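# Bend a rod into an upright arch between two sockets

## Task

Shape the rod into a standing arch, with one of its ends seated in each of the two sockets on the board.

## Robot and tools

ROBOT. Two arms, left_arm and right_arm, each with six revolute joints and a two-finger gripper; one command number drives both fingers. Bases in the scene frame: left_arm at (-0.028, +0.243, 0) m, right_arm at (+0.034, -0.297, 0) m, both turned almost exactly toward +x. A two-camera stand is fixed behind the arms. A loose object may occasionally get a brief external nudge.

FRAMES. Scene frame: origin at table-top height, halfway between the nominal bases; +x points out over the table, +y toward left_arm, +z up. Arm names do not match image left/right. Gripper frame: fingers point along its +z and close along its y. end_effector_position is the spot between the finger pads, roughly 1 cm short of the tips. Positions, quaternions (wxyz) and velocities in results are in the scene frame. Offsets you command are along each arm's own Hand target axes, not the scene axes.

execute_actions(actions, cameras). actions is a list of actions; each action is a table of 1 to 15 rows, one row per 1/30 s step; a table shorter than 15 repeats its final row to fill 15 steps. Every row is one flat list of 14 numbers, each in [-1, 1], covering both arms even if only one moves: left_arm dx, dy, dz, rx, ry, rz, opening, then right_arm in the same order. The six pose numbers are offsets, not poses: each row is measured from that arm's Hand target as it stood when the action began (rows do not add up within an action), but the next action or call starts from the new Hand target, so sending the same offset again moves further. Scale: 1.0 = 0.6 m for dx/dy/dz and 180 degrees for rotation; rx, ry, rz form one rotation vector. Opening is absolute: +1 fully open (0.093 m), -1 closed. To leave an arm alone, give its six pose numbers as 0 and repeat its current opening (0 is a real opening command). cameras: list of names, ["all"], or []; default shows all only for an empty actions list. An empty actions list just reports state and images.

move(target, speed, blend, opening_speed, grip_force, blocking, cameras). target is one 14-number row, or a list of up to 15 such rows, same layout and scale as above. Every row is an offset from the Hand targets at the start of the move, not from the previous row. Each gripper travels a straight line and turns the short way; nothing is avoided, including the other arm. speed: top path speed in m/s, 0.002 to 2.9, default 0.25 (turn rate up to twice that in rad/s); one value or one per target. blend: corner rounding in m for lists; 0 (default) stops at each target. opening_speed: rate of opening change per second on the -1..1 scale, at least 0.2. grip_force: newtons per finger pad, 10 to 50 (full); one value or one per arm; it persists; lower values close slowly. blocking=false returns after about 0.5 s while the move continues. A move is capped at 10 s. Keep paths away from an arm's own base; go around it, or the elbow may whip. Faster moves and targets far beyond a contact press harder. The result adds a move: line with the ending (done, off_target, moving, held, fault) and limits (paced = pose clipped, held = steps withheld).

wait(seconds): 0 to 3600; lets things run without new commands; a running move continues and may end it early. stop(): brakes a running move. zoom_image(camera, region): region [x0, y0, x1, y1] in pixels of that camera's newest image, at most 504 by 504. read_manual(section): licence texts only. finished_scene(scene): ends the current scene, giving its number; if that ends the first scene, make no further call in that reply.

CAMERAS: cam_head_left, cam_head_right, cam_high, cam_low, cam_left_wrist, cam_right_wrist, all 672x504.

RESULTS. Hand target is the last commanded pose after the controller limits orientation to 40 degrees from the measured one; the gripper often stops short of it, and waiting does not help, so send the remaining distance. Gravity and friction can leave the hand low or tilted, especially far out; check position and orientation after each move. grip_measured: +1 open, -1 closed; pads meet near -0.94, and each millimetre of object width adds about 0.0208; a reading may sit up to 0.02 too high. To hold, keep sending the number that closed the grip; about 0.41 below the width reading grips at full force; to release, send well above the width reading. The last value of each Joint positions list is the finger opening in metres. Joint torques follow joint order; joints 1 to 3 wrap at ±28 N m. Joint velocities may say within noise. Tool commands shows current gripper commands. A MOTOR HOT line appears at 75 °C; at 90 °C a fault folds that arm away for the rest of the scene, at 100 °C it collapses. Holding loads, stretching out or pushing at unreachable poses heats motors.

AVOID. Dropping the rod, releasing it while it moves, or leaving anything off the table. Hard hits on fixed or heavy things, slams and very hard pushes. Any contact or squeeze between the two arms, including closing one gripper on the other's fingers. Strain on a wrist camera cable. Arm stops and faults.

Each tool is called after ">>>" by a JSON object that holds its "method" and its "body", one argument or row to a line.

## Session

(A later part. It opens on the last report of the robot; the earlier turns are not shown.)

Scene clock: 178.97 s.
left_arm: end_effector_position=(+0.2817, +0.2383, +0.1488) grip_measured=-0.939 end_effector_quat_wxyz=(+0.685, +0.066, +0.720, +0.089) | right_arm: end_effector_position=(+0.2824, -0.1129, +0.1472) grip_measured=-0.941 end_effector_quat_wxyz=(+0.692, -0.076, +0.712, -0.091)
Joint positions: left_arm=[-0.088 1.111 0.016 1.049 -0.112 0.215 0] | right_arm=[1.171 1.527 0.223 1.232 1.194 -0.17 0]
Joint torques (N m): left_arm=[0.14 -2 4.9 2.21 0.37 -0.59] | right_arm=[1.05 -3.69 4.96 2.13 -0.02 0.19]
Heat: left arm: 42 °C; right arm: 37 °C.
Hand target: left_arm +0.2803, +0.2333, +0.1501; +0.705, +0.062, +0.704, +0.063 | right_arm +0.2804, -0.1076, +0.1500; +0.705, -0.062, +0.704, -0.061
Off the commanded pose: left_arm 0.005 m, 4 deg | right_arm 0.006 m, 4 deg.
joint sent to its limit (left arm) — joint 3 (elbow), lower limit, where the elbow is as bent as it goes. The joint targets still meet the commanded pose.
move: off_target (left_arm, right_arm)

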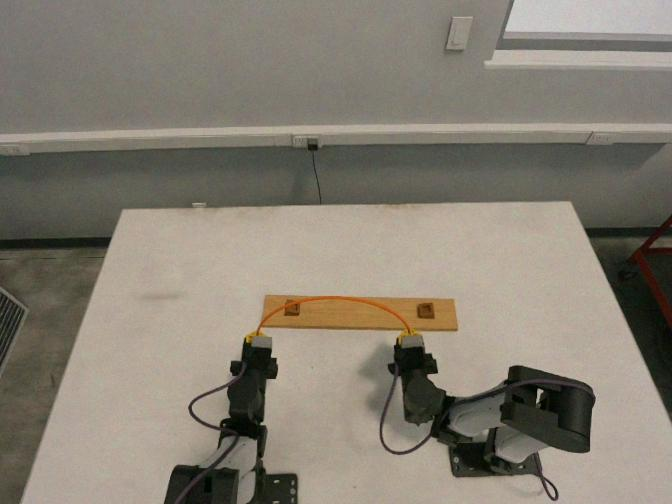

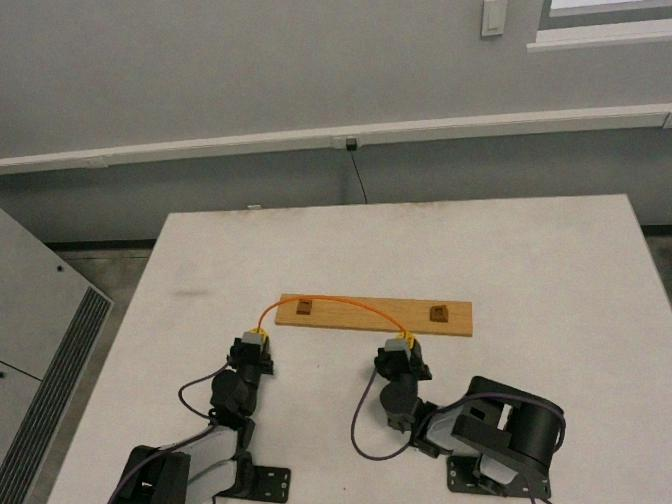

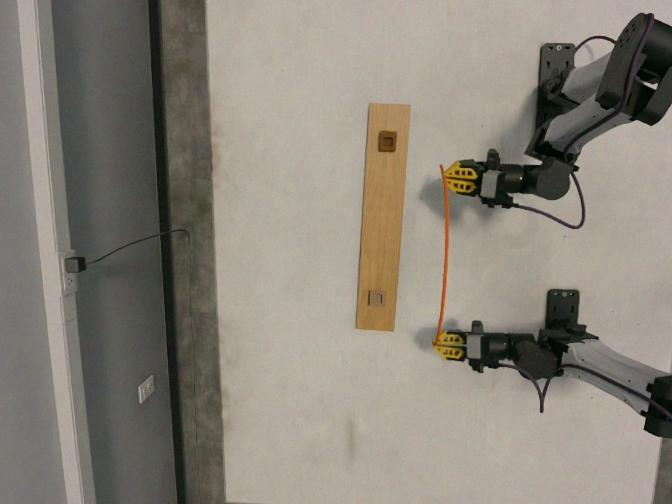

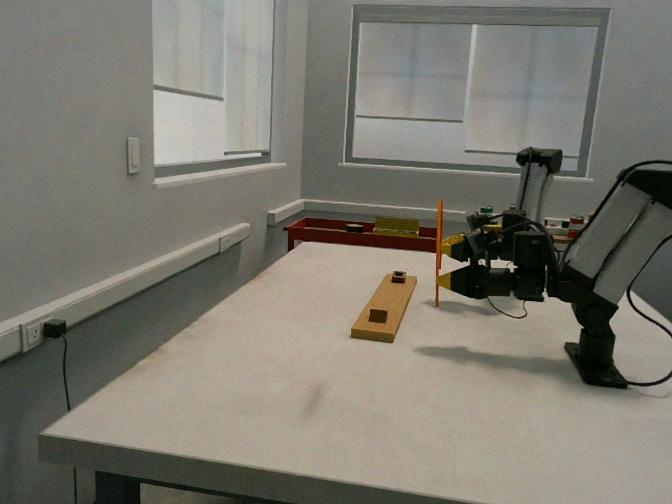

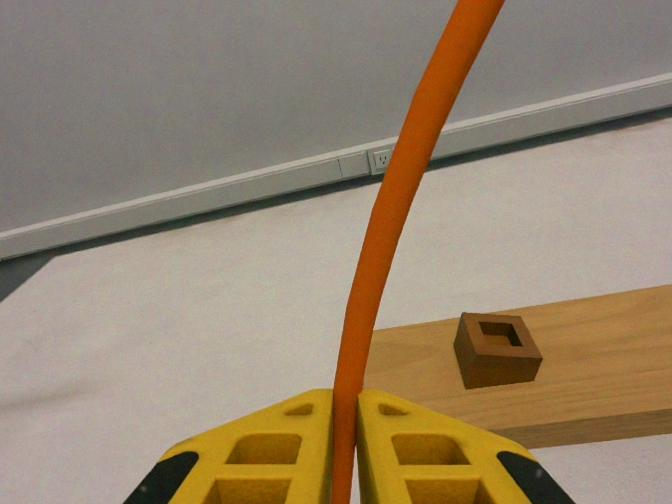

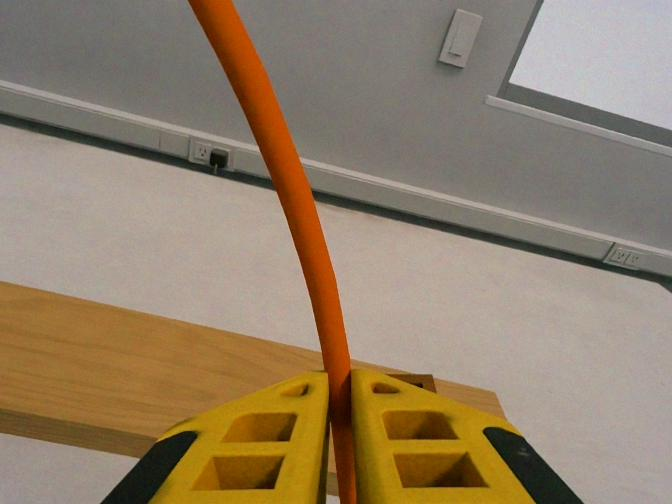

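>>> {"method": "move", "body": {
  "target": [0,-0.1327,0.2195,0,0,-0.0444,-1,0.0538,-0.113,0.201,0,0,0.0444,-1],
  "speed": 0.2,
  "cameras": ["all"]
}}

>>> {"method": "zoom_image", "body": {
  "camera": "cam_head_left",
  "region": [240, 220, 480, 340]
}}

>>> {"method": "zoom_image", "body": {
  "camera": "cam_low",
  "region": [330, 190, 480, 350]
}}

>>> {"method": "zoom_image", "body": {
  "camera": "cam_high",
  "region": [330, 90, 490, 350]
}}

Scene clock: 212.30 s.
left_arm: end_effector_position=(+0.4064, +0.1597, +0.1235) grip_measured=-0.939 end_effector_quat_wxyz=(+0.688, +0.037, +0.724, +0.036) | right_arm: end_effector_position=(+0.3948, -0.1863, +0.1183) grip_measured=-0.941 end_effector_quat_wxyz=(+0.687, -0.035, +0.725, -0.048)
Joint positions: left_arm=[-0.315 1.879 0.499 1.327 -0.302 0.088 0] | right_arm=[0.539 1.775 0.273 1.44 0.559 -0.086 0]
Joint torques (N m): left_arm=[-0.77 -7.97 6.72 2.32 -0.05 -0.69] | right_arm=[-0.39 -5.27 6.64 2.45 -0.23 0.44]
Heat: left arm: 45 °C; right arm: 37 °C.
Hand target: left_arm +0.4121, +0.1551, +0.1364; +0.707, +0.012, +0.707, +0.013 | right_arm +0.4011, -0.1798, +0.1298; +0.707, -0.013, +0.707, -0.011
Off the commanded pose: left_arm 0.015 m, 5 deg | right_arm 0.015 m, 6 deg.
move: off_target (left_arm, right_arm)

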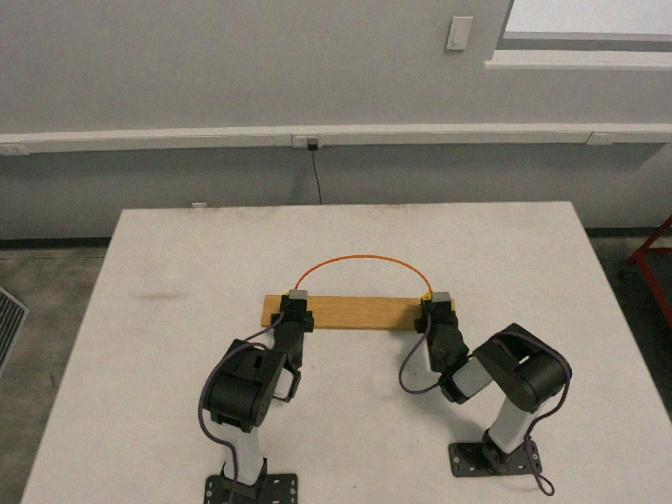

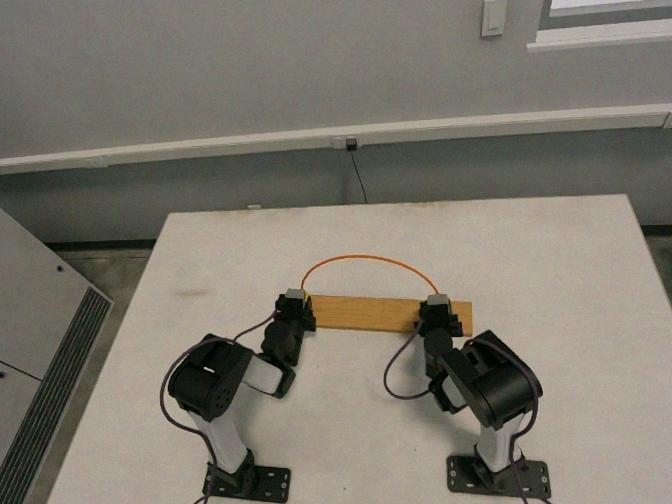

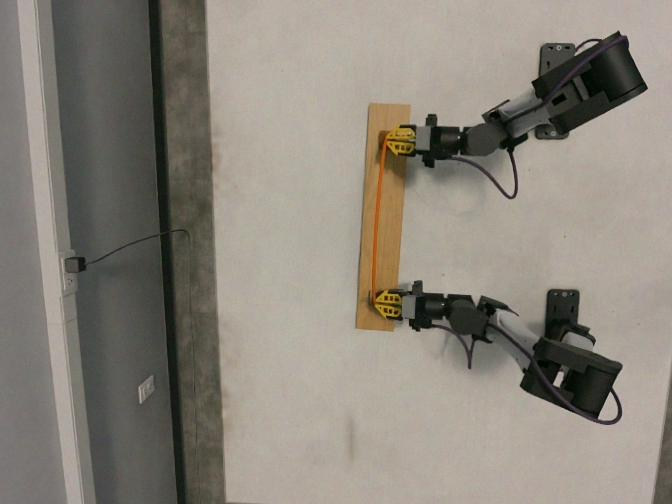

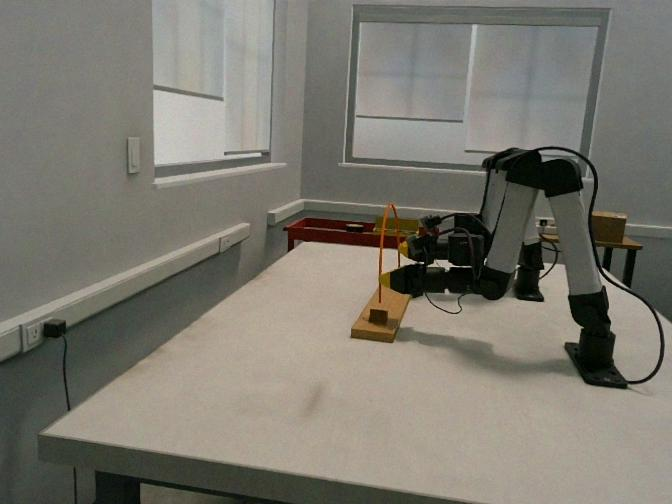

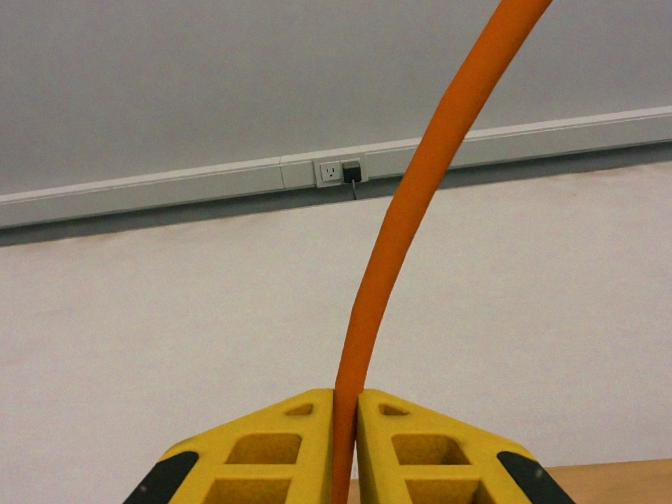

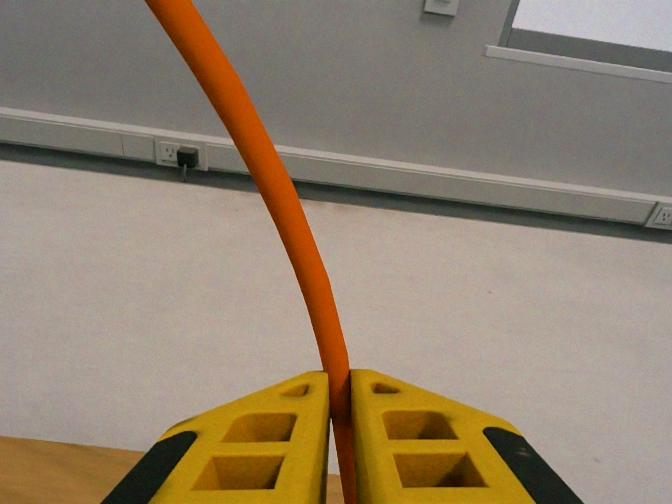

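Scaled by 2.100 from the camera's image (finer frame: 960x720).

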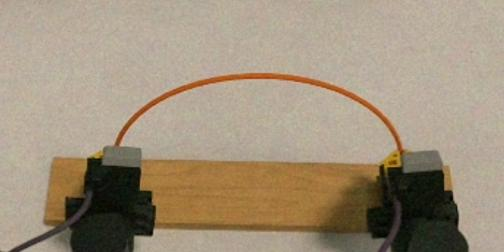

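Scaled by 3.150 from the camera's image (finer frame: 960x720).

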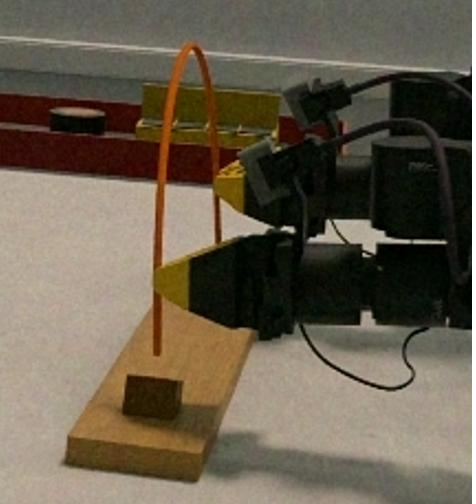

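Scaled by 1.938 from the camera's image (finer frame: 960x720).

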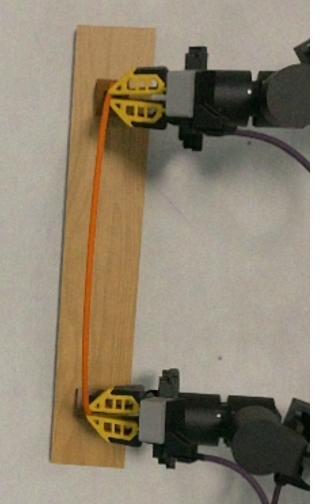

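>>> {"method": "move", "body": {
  "target": [0.07,0,0,0,0,0,-1,0.07,0,0,0,0,0,-1],
  "speed": 0.06,
  "cameras": ["all"]
}}

>>> {"method": "zoom_image", "body": {
  "camera": "cam_low",
  "region": [330, 220, 480, 350]
}}

Scene clock: 222.60 s.
left_arm: end_effector_position=(+0.4155, +0.1588, +0.0940) grip_measured=-0.939 end_effector_quat_wxyz=(+0.682, +0.031, +0.729, +0.038) | right_arm: end_effector_position=(+0.4099, -0.1774, +0.1066) grip_measured=-0.941 end_effector_quat_wxyz=(+0.685, -0.033, +0.726, -0.044)
Joint positions: left_arm=[-0.315 2.03 0.534 1.427 -0.314 0.076 0] | right_arm=[0.537 1.885 0.338 1.48 0.554 -0.075 0]
Joint torques (N m): left_arm=[-0.42 -3.84 1.92 3.16 0.1 -0.6] | right_arm=[-0.43 -0.17 0.31 2.96 -0.11 0.71]
Heat: left arm: 45 °C; right arm: 38 °C.
Hand target: left_arm +0.4122, +0.1566, +0.0944; +0.707, +0.012, +0.707, +0.013 | right_arm +0.4012, -0.1813, +0.0880; +0.707, -0.012, +0.707, -0.011
Off the commanded pose: left_arm 0.004 m, 5 deg | right_arm 0.021 m, 6 deg.
joint sent to its limit (right arm) — joint 4 (wrist pitch), upper limit. The joint targets are off in orientation, not in position.
move: off_target (left_arm, right_arm)

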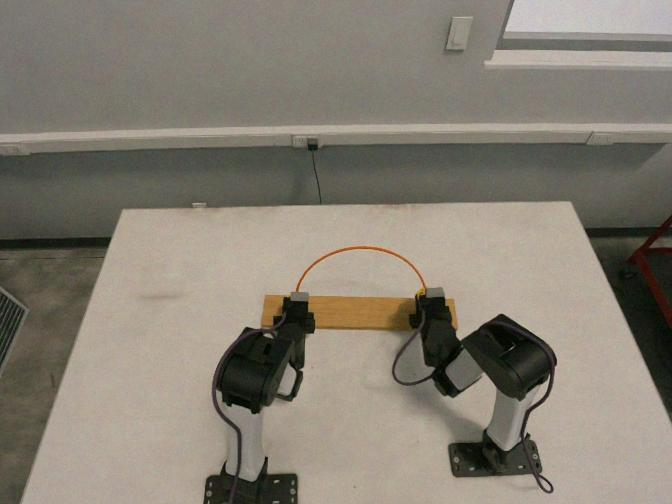

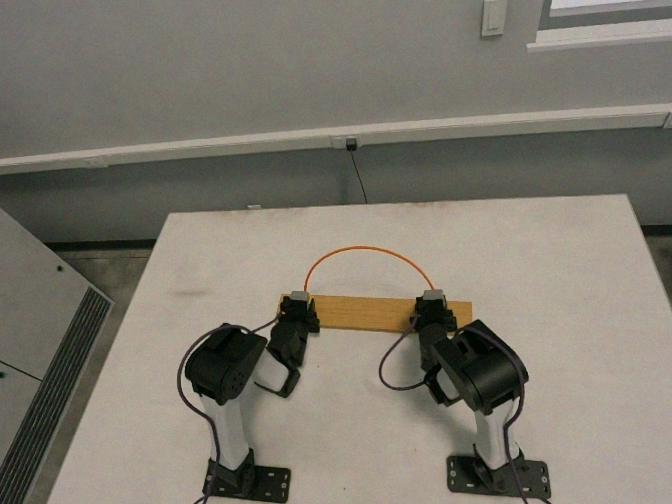

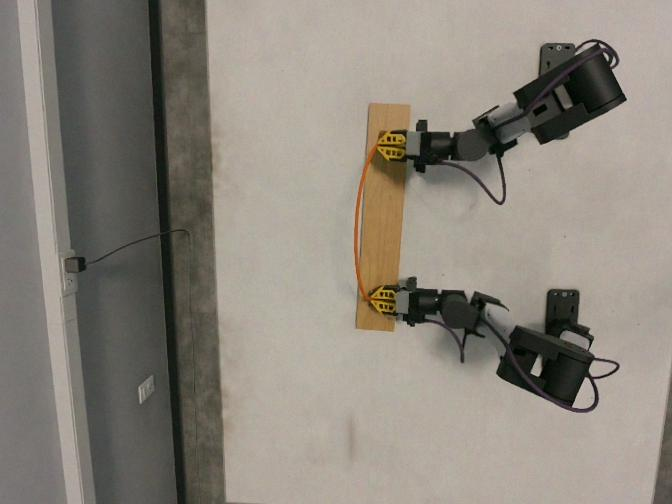

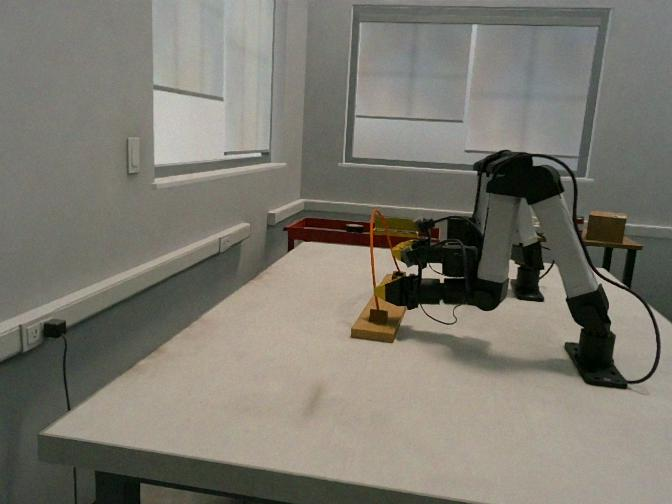

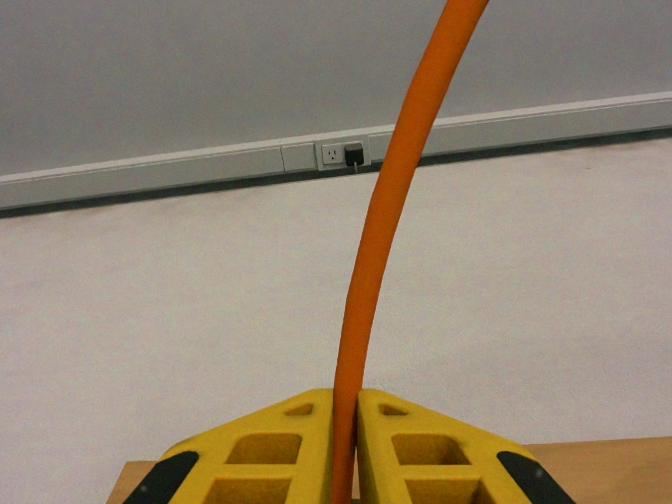

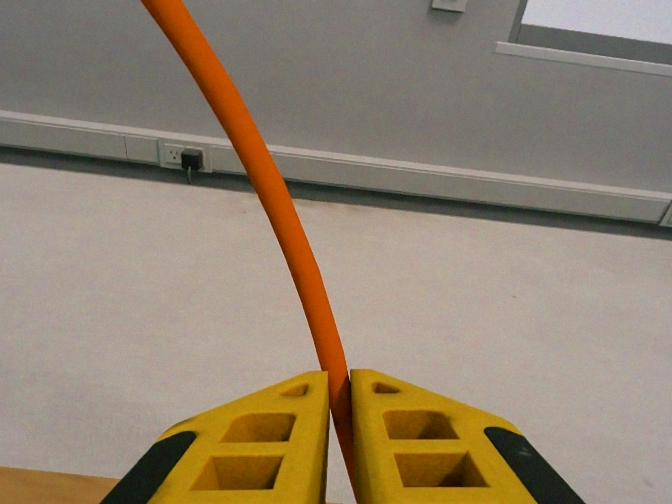

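Scaled by 3.360 from the camera's image (finer frame: 960x720).

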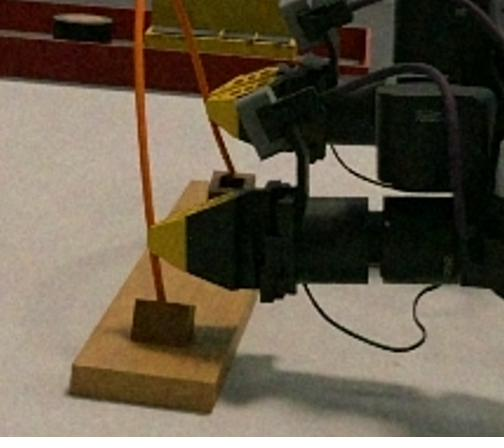

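>>> {"method": "move", "body": {
  "target": [0,0,0,0,0,0,-1,-0.057,0.0135,0.008,0,0,0.017,-1],
  "speed": 0.08,
  "cameras": ["all"]
}}

>>> {"method": "zoom_image", "body": {
  "camera": "cam_low",
  "region": [330, 220, 480, 350]
}}

>>> {"method": "zoom_image", "body": {
  "camera": "cam_head_left",
  "region": [240, 220, 480, 340]
}}

Scene clock: 232.10 s.
left_arm: end_effector_position=(+0.4157, +0.1583, +0.0940) grip_measured=-0.939 end_effector_quat_wxyz=(+0.683, +0.032, +0.729, +0.037) | right_arm: end_effector_position=(+0.4063, -0.1785, +0.1049) grip_measured=-0.941 end_effector_quat_wxyz=(+0.682, -0.023, +0.731, -0.035)
Joint positions: left_arm=[-0.316 2.032 0.535 1.428 -0.313 0.076 0] | right_arm=[0.54 1.87 0.325 1.464 0.557 -0.039 0]
Joint torques (N m): left_arm=[-0.34 -4.03 1.89 3.15 0.09 -0.6] | right_arm=[1.02 -8.14 4.45 2.62 0.01 0.52]
Heat: left arm: 51 °C; right arm: 41 °C.
Hand target: left_arm +0.4121, +0.1566, +0.0943; +0.707, +0.012, +0.707, +0.013 | right_arm +0.4059, -0.1720, +0.1217; +0.707, +0.006, +0.707, +0.007
Off the commanded pose: left_arm 0.004 m, 5 deg | right_arm 0.018 m, 7 deg.
move: off_target (right_arm)

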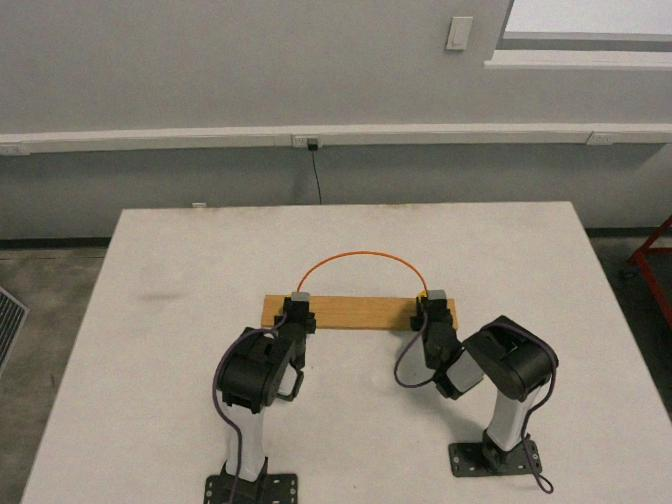

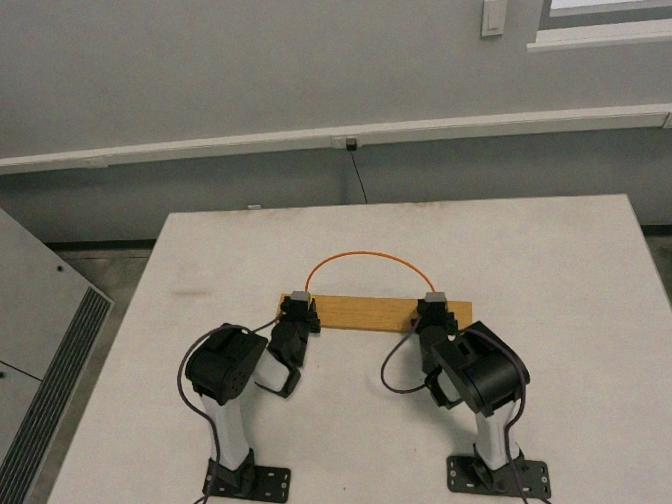

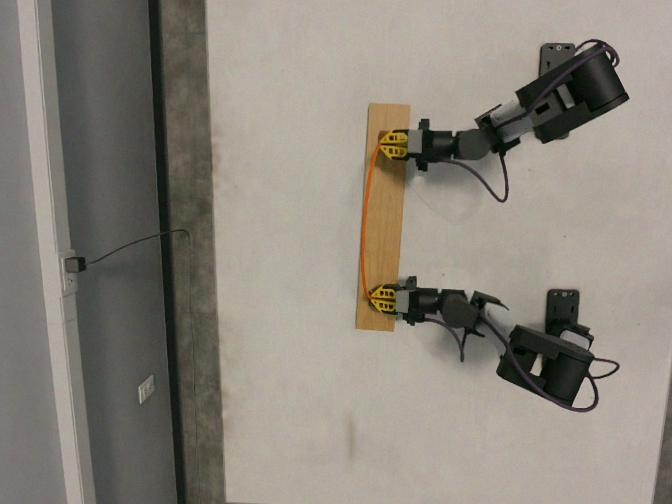

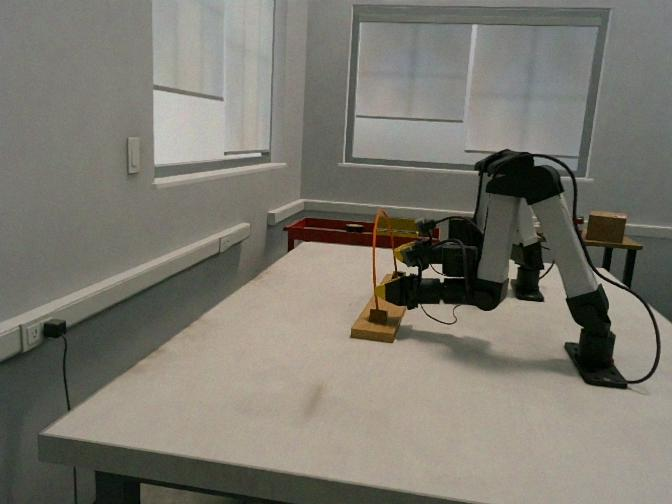

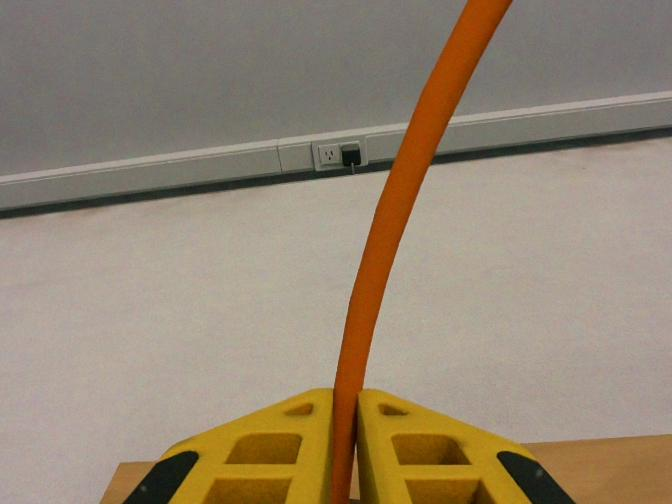

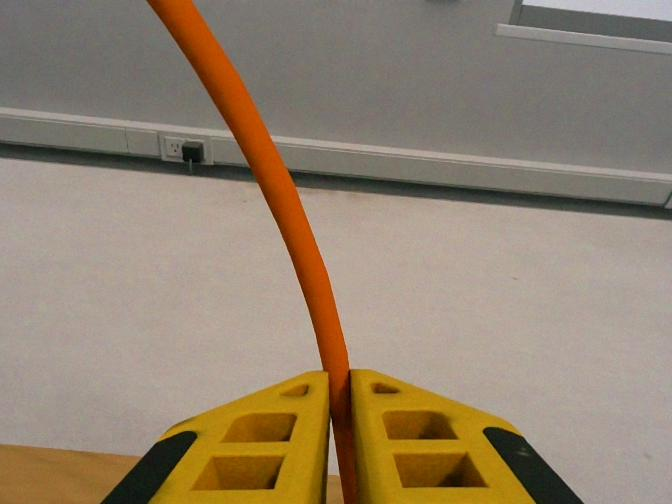

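Scaled by 3.360 from the camera's image (finer frame: 960x720).

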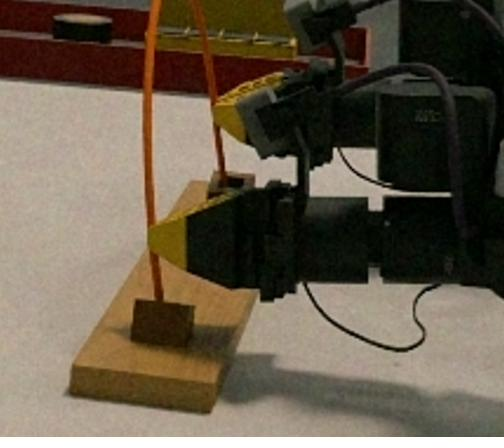

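Scaled by 2.100 from the camera's image (finer frame: 960x720).

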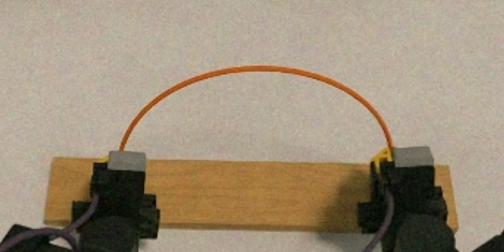

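>>> {"method": "move", "body": {
  "target": [0,0,0,0,0,0,-1,-0.035,0.012,-0.012,0,0,0,-1],
  "speed": 0.08,
  "cameras": ["cam_low","cam_high","cam_head_right"]
}}

>>> {"method": "zoom_image", "body": {
  "camera": "cam_low",
  "region": [370, 240, 430, 300]
}}

Scene clock: 241.30 s.
left_arm: end_effector_position=(+0.4157, +0.1583, +0.0940) grip_measured=-0.939 end_effector_quat_wxyz=(+0.683, +0.032, +0.729, +0.037) | right_arm: end_effector_position=(+0.4003, -0.1719, +0.1262) grip_measured=-0.941 end_effector_quat_wxyz=(+0.690, -0.018, +0.723, -0.031)
Joint positions: left_arm=[-0.316 2.032 0.535 1.428 -0.313 0.076 0] | right_arm=[0.579 1.761 0.325 1.382 0.598 -0.038 0]
Joint torques (N m): left_arm=[-0.35 -4.01 1.88 3.15 0.09 -0.6] | right_arm=[1.2 -10.24 5.2 2.18 -0.01 0.48]
Heat: left arm: 55 °C; right arm: 40 °C.
Hand target: left_arm +0.4121, +0.1566, +0.0943; +0.707, +0.012, +0.707, +0.013 | right_arm +0.3987, -0.1653, +0.1430; +0.707, +0.006, +0.707, +0.007
Off the commanded pose: left_arm 0.004 m, 5 deg | right_arm 0.018 m, 6 deg.
move: off_target (right_arm)
Images, in order (width x height): cam_head_right 672x504, cam_high 672x504, cam_low 672x504.

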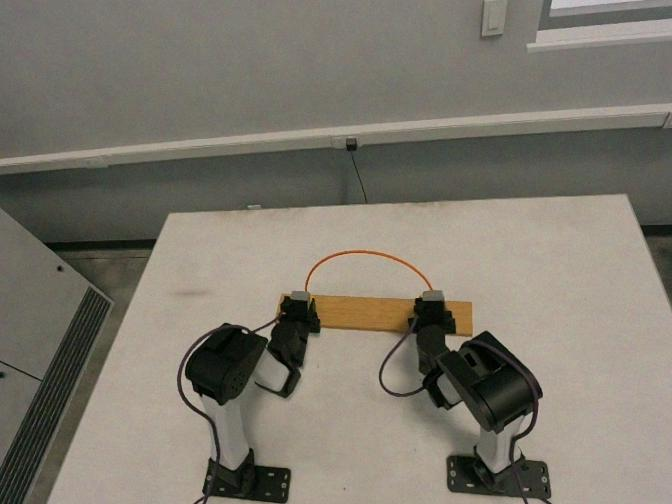

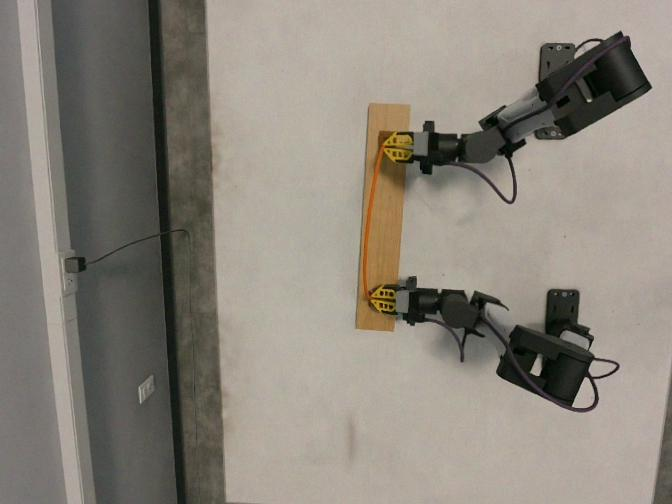

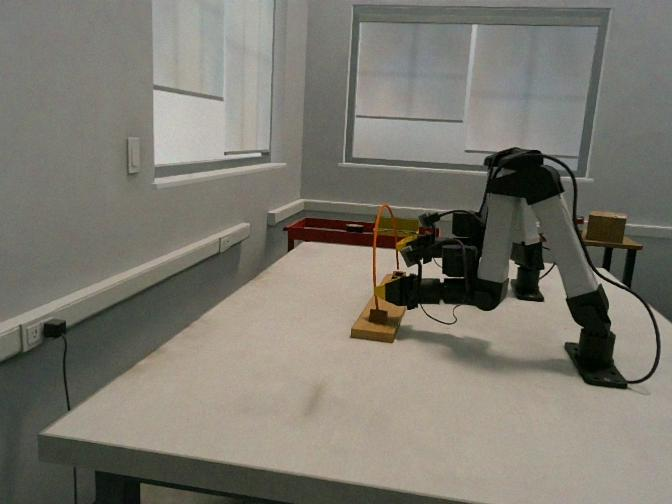

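Scaled by 8.400 from the camera's image (finer frame: 960x720).

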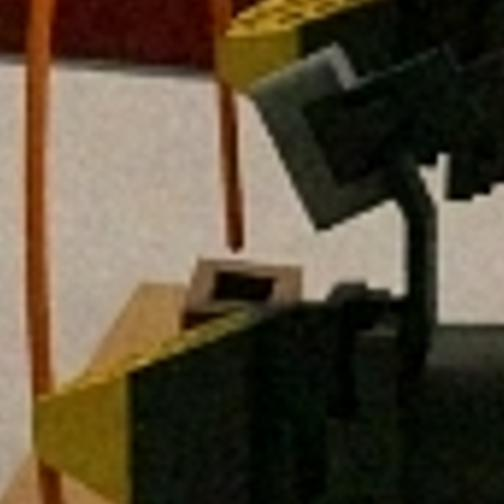

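>>> {"method": "move", "body": {
  "target": [0,0,0,0,0,0,-1,0.03,0,-0.006,0,0,0,-1],
  "speed": 0.08,
  "cameras": ["cam_low"]
}}

>>> {"method": "zoom_image", "body": {
  "camera": "cam_low",
  "region": [370, 240, 430, 300]
}}

Scene clock: 252.10 s.
left_arm: end_effector_position=(+0.4157, +0.1583, +0.0940) grip_measured=-0.939 end_effector_quat_wxyz=(+0.683, +0.032, +0.729, +0.037) | right_arm: end_effector_position=(+0.3969, -0.1714, +0.1176) grip_measured=-0.941 end_effector_quat_wxyz=(+0.690, -0.016, +0.723, -0.030)
Joint positions: left_arm=[-0.316 2.032 0.535 1.428 -0.313 0.076 0] | right_arm=[0.589 1.814 0.31 1.448 0.61 -0.034 0]
Joint torques (N m): left_arm=[-0.35 -4.01 1.88 3.15 0.09 -0.6] | right_arm=[1.22 -5.79 4.23 2.55 -0.01 0.49]
Heat: left arm: 58 °C; right arm: 41 °C.
Hand target: left_arm +0.4121, +0.1566, +0.0943; +0.707, +0.012, +0.707, +0.013 | right_arm +0.3951, -0.1649, +0.1250; +0.707, +0.006, +0.707, +0.007
Off the commanded pose: left_arm 0.004 m, 5 deg | right_arm 0.010 m, 6 deg.
move: off_target (right_arm)

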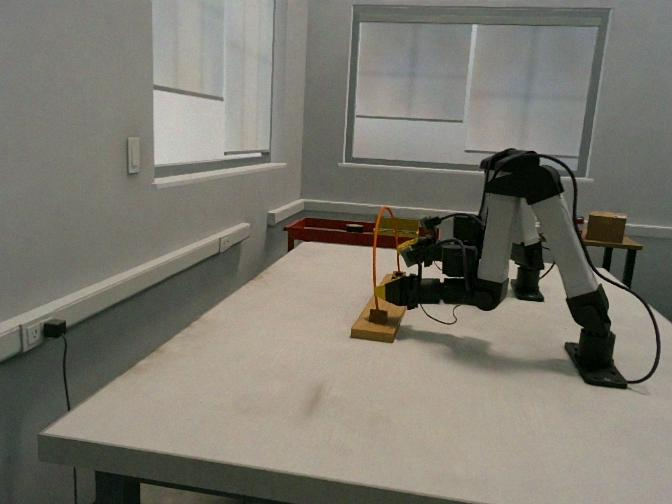

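Scaled by 8.400 from the camera's image (finer frame: 960x720).

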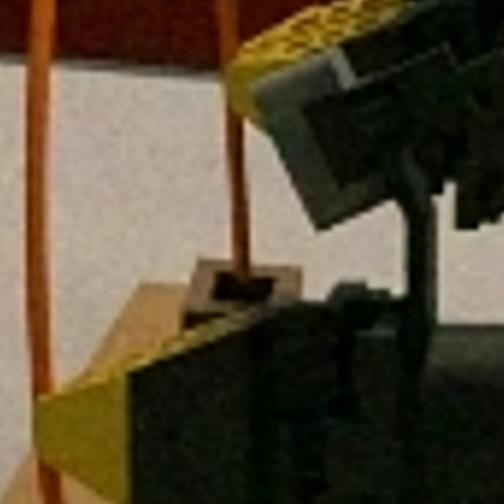

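>>> {"method": "move", "body": {
  "target": [0,0,0,0,0,0,-1,0.014,0,0,0,0,0,-1],
  "speed": 0.08,
  "cameras": ["cam_low","cam_head_left"]
}}

>>> {"method": "zoom_image", "body": {
  "camera": "cam_low",
  "region": [370, 240, 430, 300]
}}

Scene clock: 269.73 s.
left_arm: end_effector_position=(+0.4157, +0.1583, +0.0940) grip_measured=-0.939 end_effector_quat_wxyz=(+0.683, +0.032, +0.729, +0.037) | right_arm: end_effector_position=(+0.3970, -0.1716, +0.1036) grip_measured=-0.941 end_effector_quat_wxyz=(+0.680, -0.020, +0.732, -0.036)
Joint positions: left_arm=[-0.316 2.032 0.535 1.428 -0.313 0.076 0] | right_arm=[0.589 1.863 0.31 1.464 0.612 -0.03 0]
Joint torques (N m): left_arm=[-0.34 -4.01 1.89 3.15 0.09 -0.6] | right_arm=[1.22 -5.78 3.71 2.87 -0.02 0.46]
Heat: left arm: 63 °C; right arm: 44 °C.
Hand target: left_arm +0.4121, +0.1566, +0.0943; +0.707, +0.012, +0.707, +0.013 | right_arm +0.3951, -0.1647, +0.1166; +0.707, +0.006, +0.707, +0.008
Off the commanded pose: left_arm 0.004 m, 5 deg | right_arm 0.015 m, 7 deg.
move: off_target (right_arm)
Images, in order (width x height): cam_head_left 672x504, cam_low 672x504.

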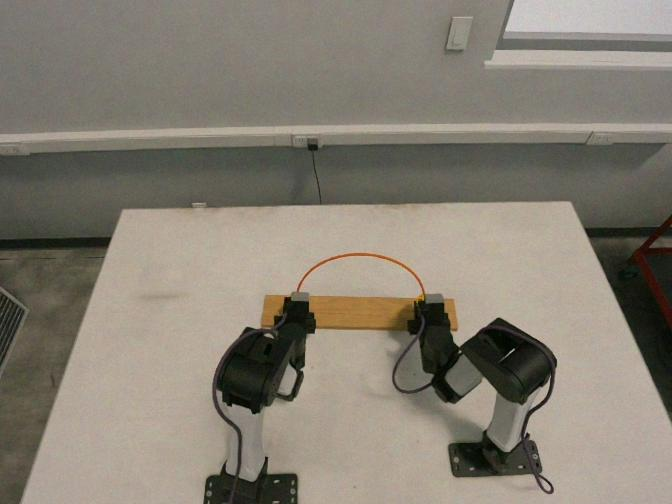

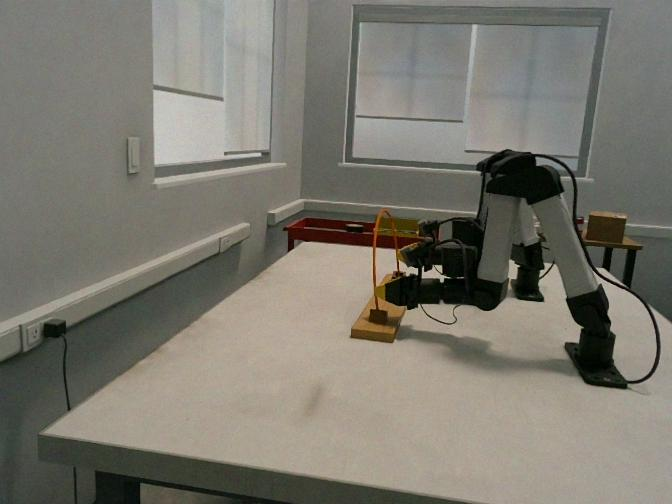

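Scaled by 8.400 from the camera's image (finer frame: 960x720).

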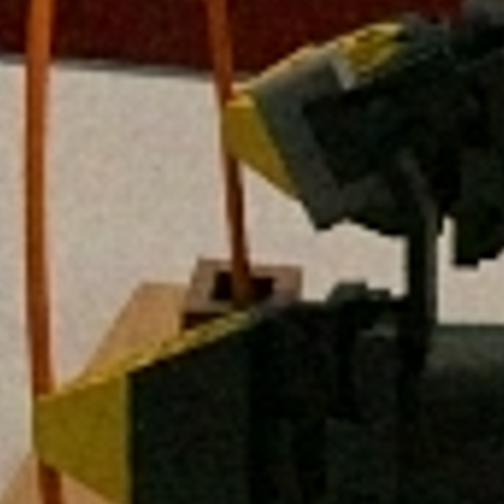

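>>> {"method": "move", "body": {
  "target": [0,0,0,0,0,0,-1,0.02,0,0,0,0,0,-1],
  "speed": 0.08,
  "cameras": ["cam_low","cam_head_left","cam_high"]
}}

>>> {"method": "zoom_image", "body": {
  "camera": "cam_low",
  "region": [350, 240, 430, 340]
}}

Scene clock: 275.13 s.
left_arm: end_effector_position=(+0.4157, +0.1583, +0.0940) grip_measured=-0.939 end_effector_quat_wxyz=(+0.683, +0.032, +0.729, +0.037) | right_arm: end_effector_position=(+0.3980, -0.1700, +0.1012) grip_measured=-0.941 end_effector_quat_wxyz=(+0.680, -0.018, +0.732, -0.033)
Joint positions: left_arm=[-0.316 2.032 0.535 1.428 -0.313 0.076 0] | right_arm=[0.592 1.882 0.316 1.476 0.614 -0.022 0]
Joint torques (N m): left_arm=[-0.35 -4.01 1.89 3.15 0.09 -0.6] | right_arm=[1.11 -3.1 3.18 2.97 -0.01 0.53]
Heat: left arm: 64 °C; right arm: 44 °C.
Hand target: left_arm +0.4121, +0.1566, +0.0943; +0.707, +0.012, +0.707, +0.013 | right_arm +0.3951, -0.1645, +0.1046; +0.707, +0.006, +0.707, +0.007
Off the commanded pose: left_arm 0.004 m, 5 deg | right_arm 0.007 m, 7 deg.
joint sent to its limit (right arm) — joint 4 (wrist pitch), upper limit. The joint targets still meet the commanded pose.
move: off_target (right_arm)
Images, in order (width x height): cam_head_left 672x504, cam_high 672x504, cam_low 672x504.

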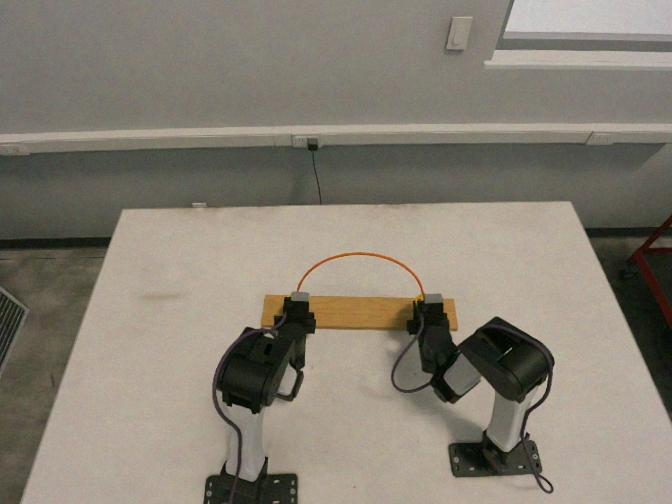

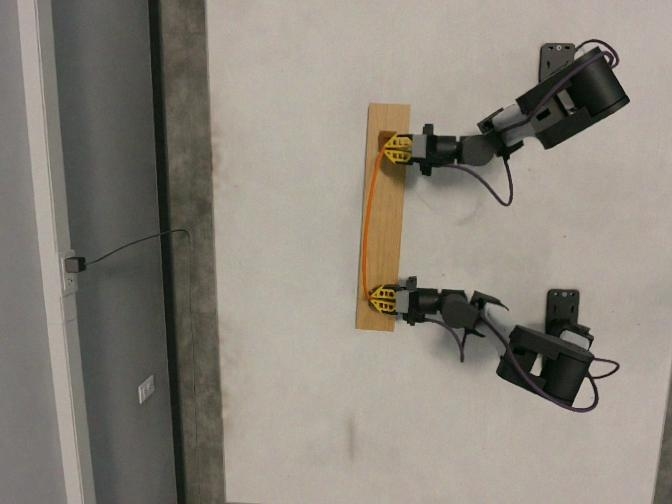

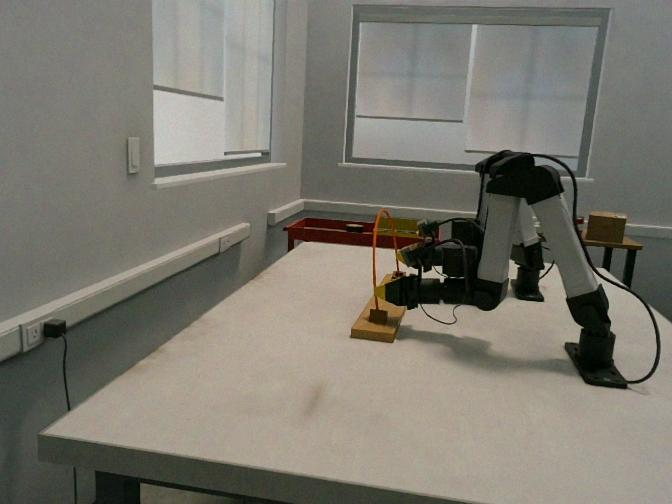

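Scaled by 5.040 from the camera's image (finer frame: 960x720).

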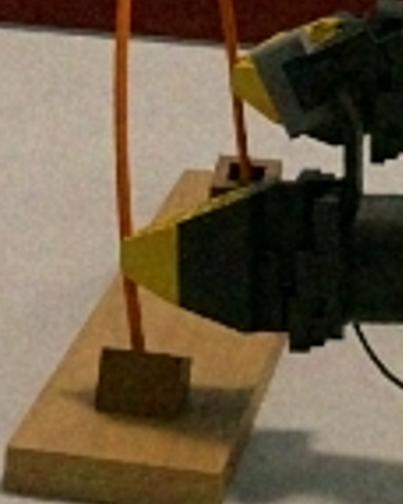

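>>> {"method": "move", "body": {
  "target": [
    [0,0,0,0,0,0,-1,-0.04,-0.0167,0,0,0,0,-1],
    [0,0,0,0,0,0,-1,0.036,-0.0167,0.002,0,0,0,-1]
  ],
  "speed": 0.08,
  "cameras": ["cam_low","cam_head_left","cam_high"]
}}

>>> {"method": "zoom_image", "body": {
  "camera": "cam_low",
  "region": [350, 240, 430, 340]
}}

Scene clock: 285.00 s.
left_arm: end_effector_position=(+0.4157, +0.1583, +0.0940) grip_measured=-0.939 end_effector_quat_wxyz=(+0.683, +0.032, +0.729, +0.037) | right_arm: end_effector_position=(+0.4042, -0.1731, +0.0966) grip_measured=-0.941 end_effector_quat_wxyz=(+0.677, -0.012, +0.735, -0.030)
Joint positions: left_arm=[-0.316 2.032 0.535 1.428 -0.313 0.076 0] | right_arm=[0.569 1.908 0.332 1.479 0.594 -0.006 0]
Joint torques (N m): left_arm=[-0.34 -4.03 1.89 3.15 0.09 -0.6] | right_arm=[0.09 -0.76 0.77 2.95 -0.11 0.67]
Heat: left arm: 66 °C; right arm: 47 °C.
Hand target: left_arm +0.4122, +0.1566, +0.0943; +0.707, +0.012, +0.707, +0.013 | right_arm +0.3964, -0.1741, +0.0828; +0.707, +0.006, +0.707, +0.007
Off the commanded pose: left_arm 0.004 m, 5 deg | right_arm 0.016 m, 7 deg.
joint sent to its limit (right arm) — joint 4 (wrist pitch), upper limit. The joint targets are off in orientation, not in position.
move: off_target (right_arm)
Images, in order (width x height): cam_head_left 672x504, cam_high 672x504, cam_low 672x504.

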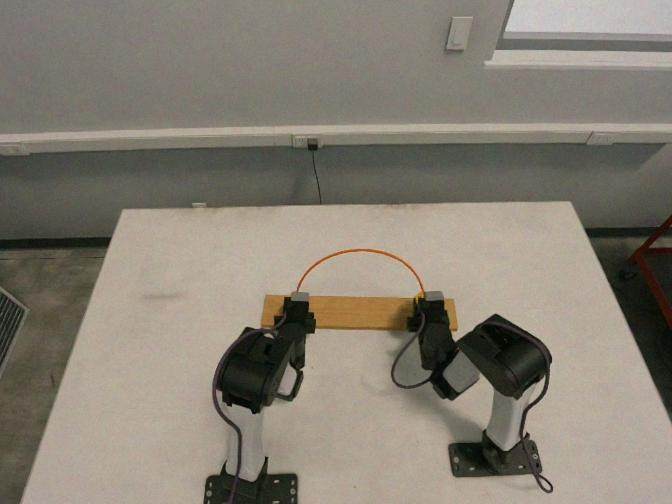

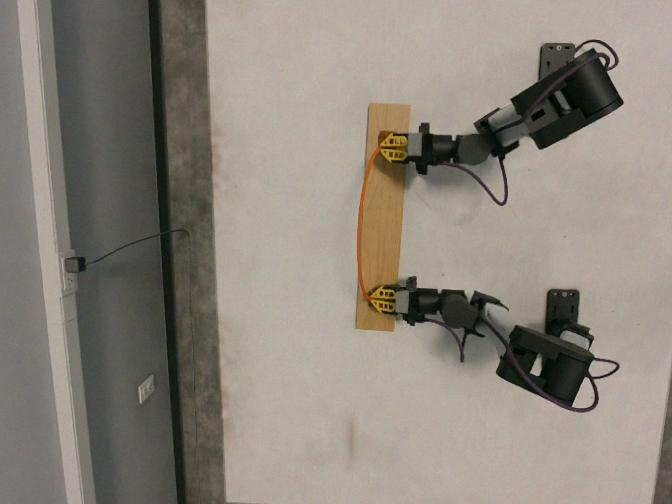

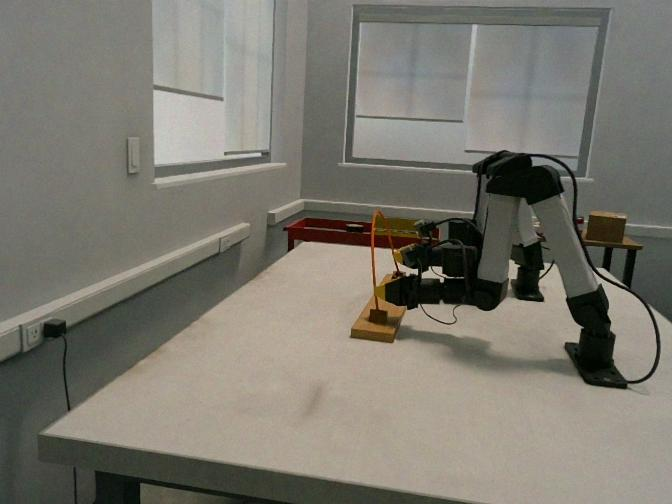

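Scaled by 5.040 from the camera's image (finer frame: 960x720).

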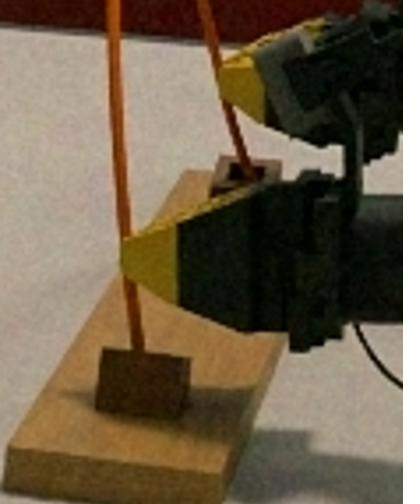

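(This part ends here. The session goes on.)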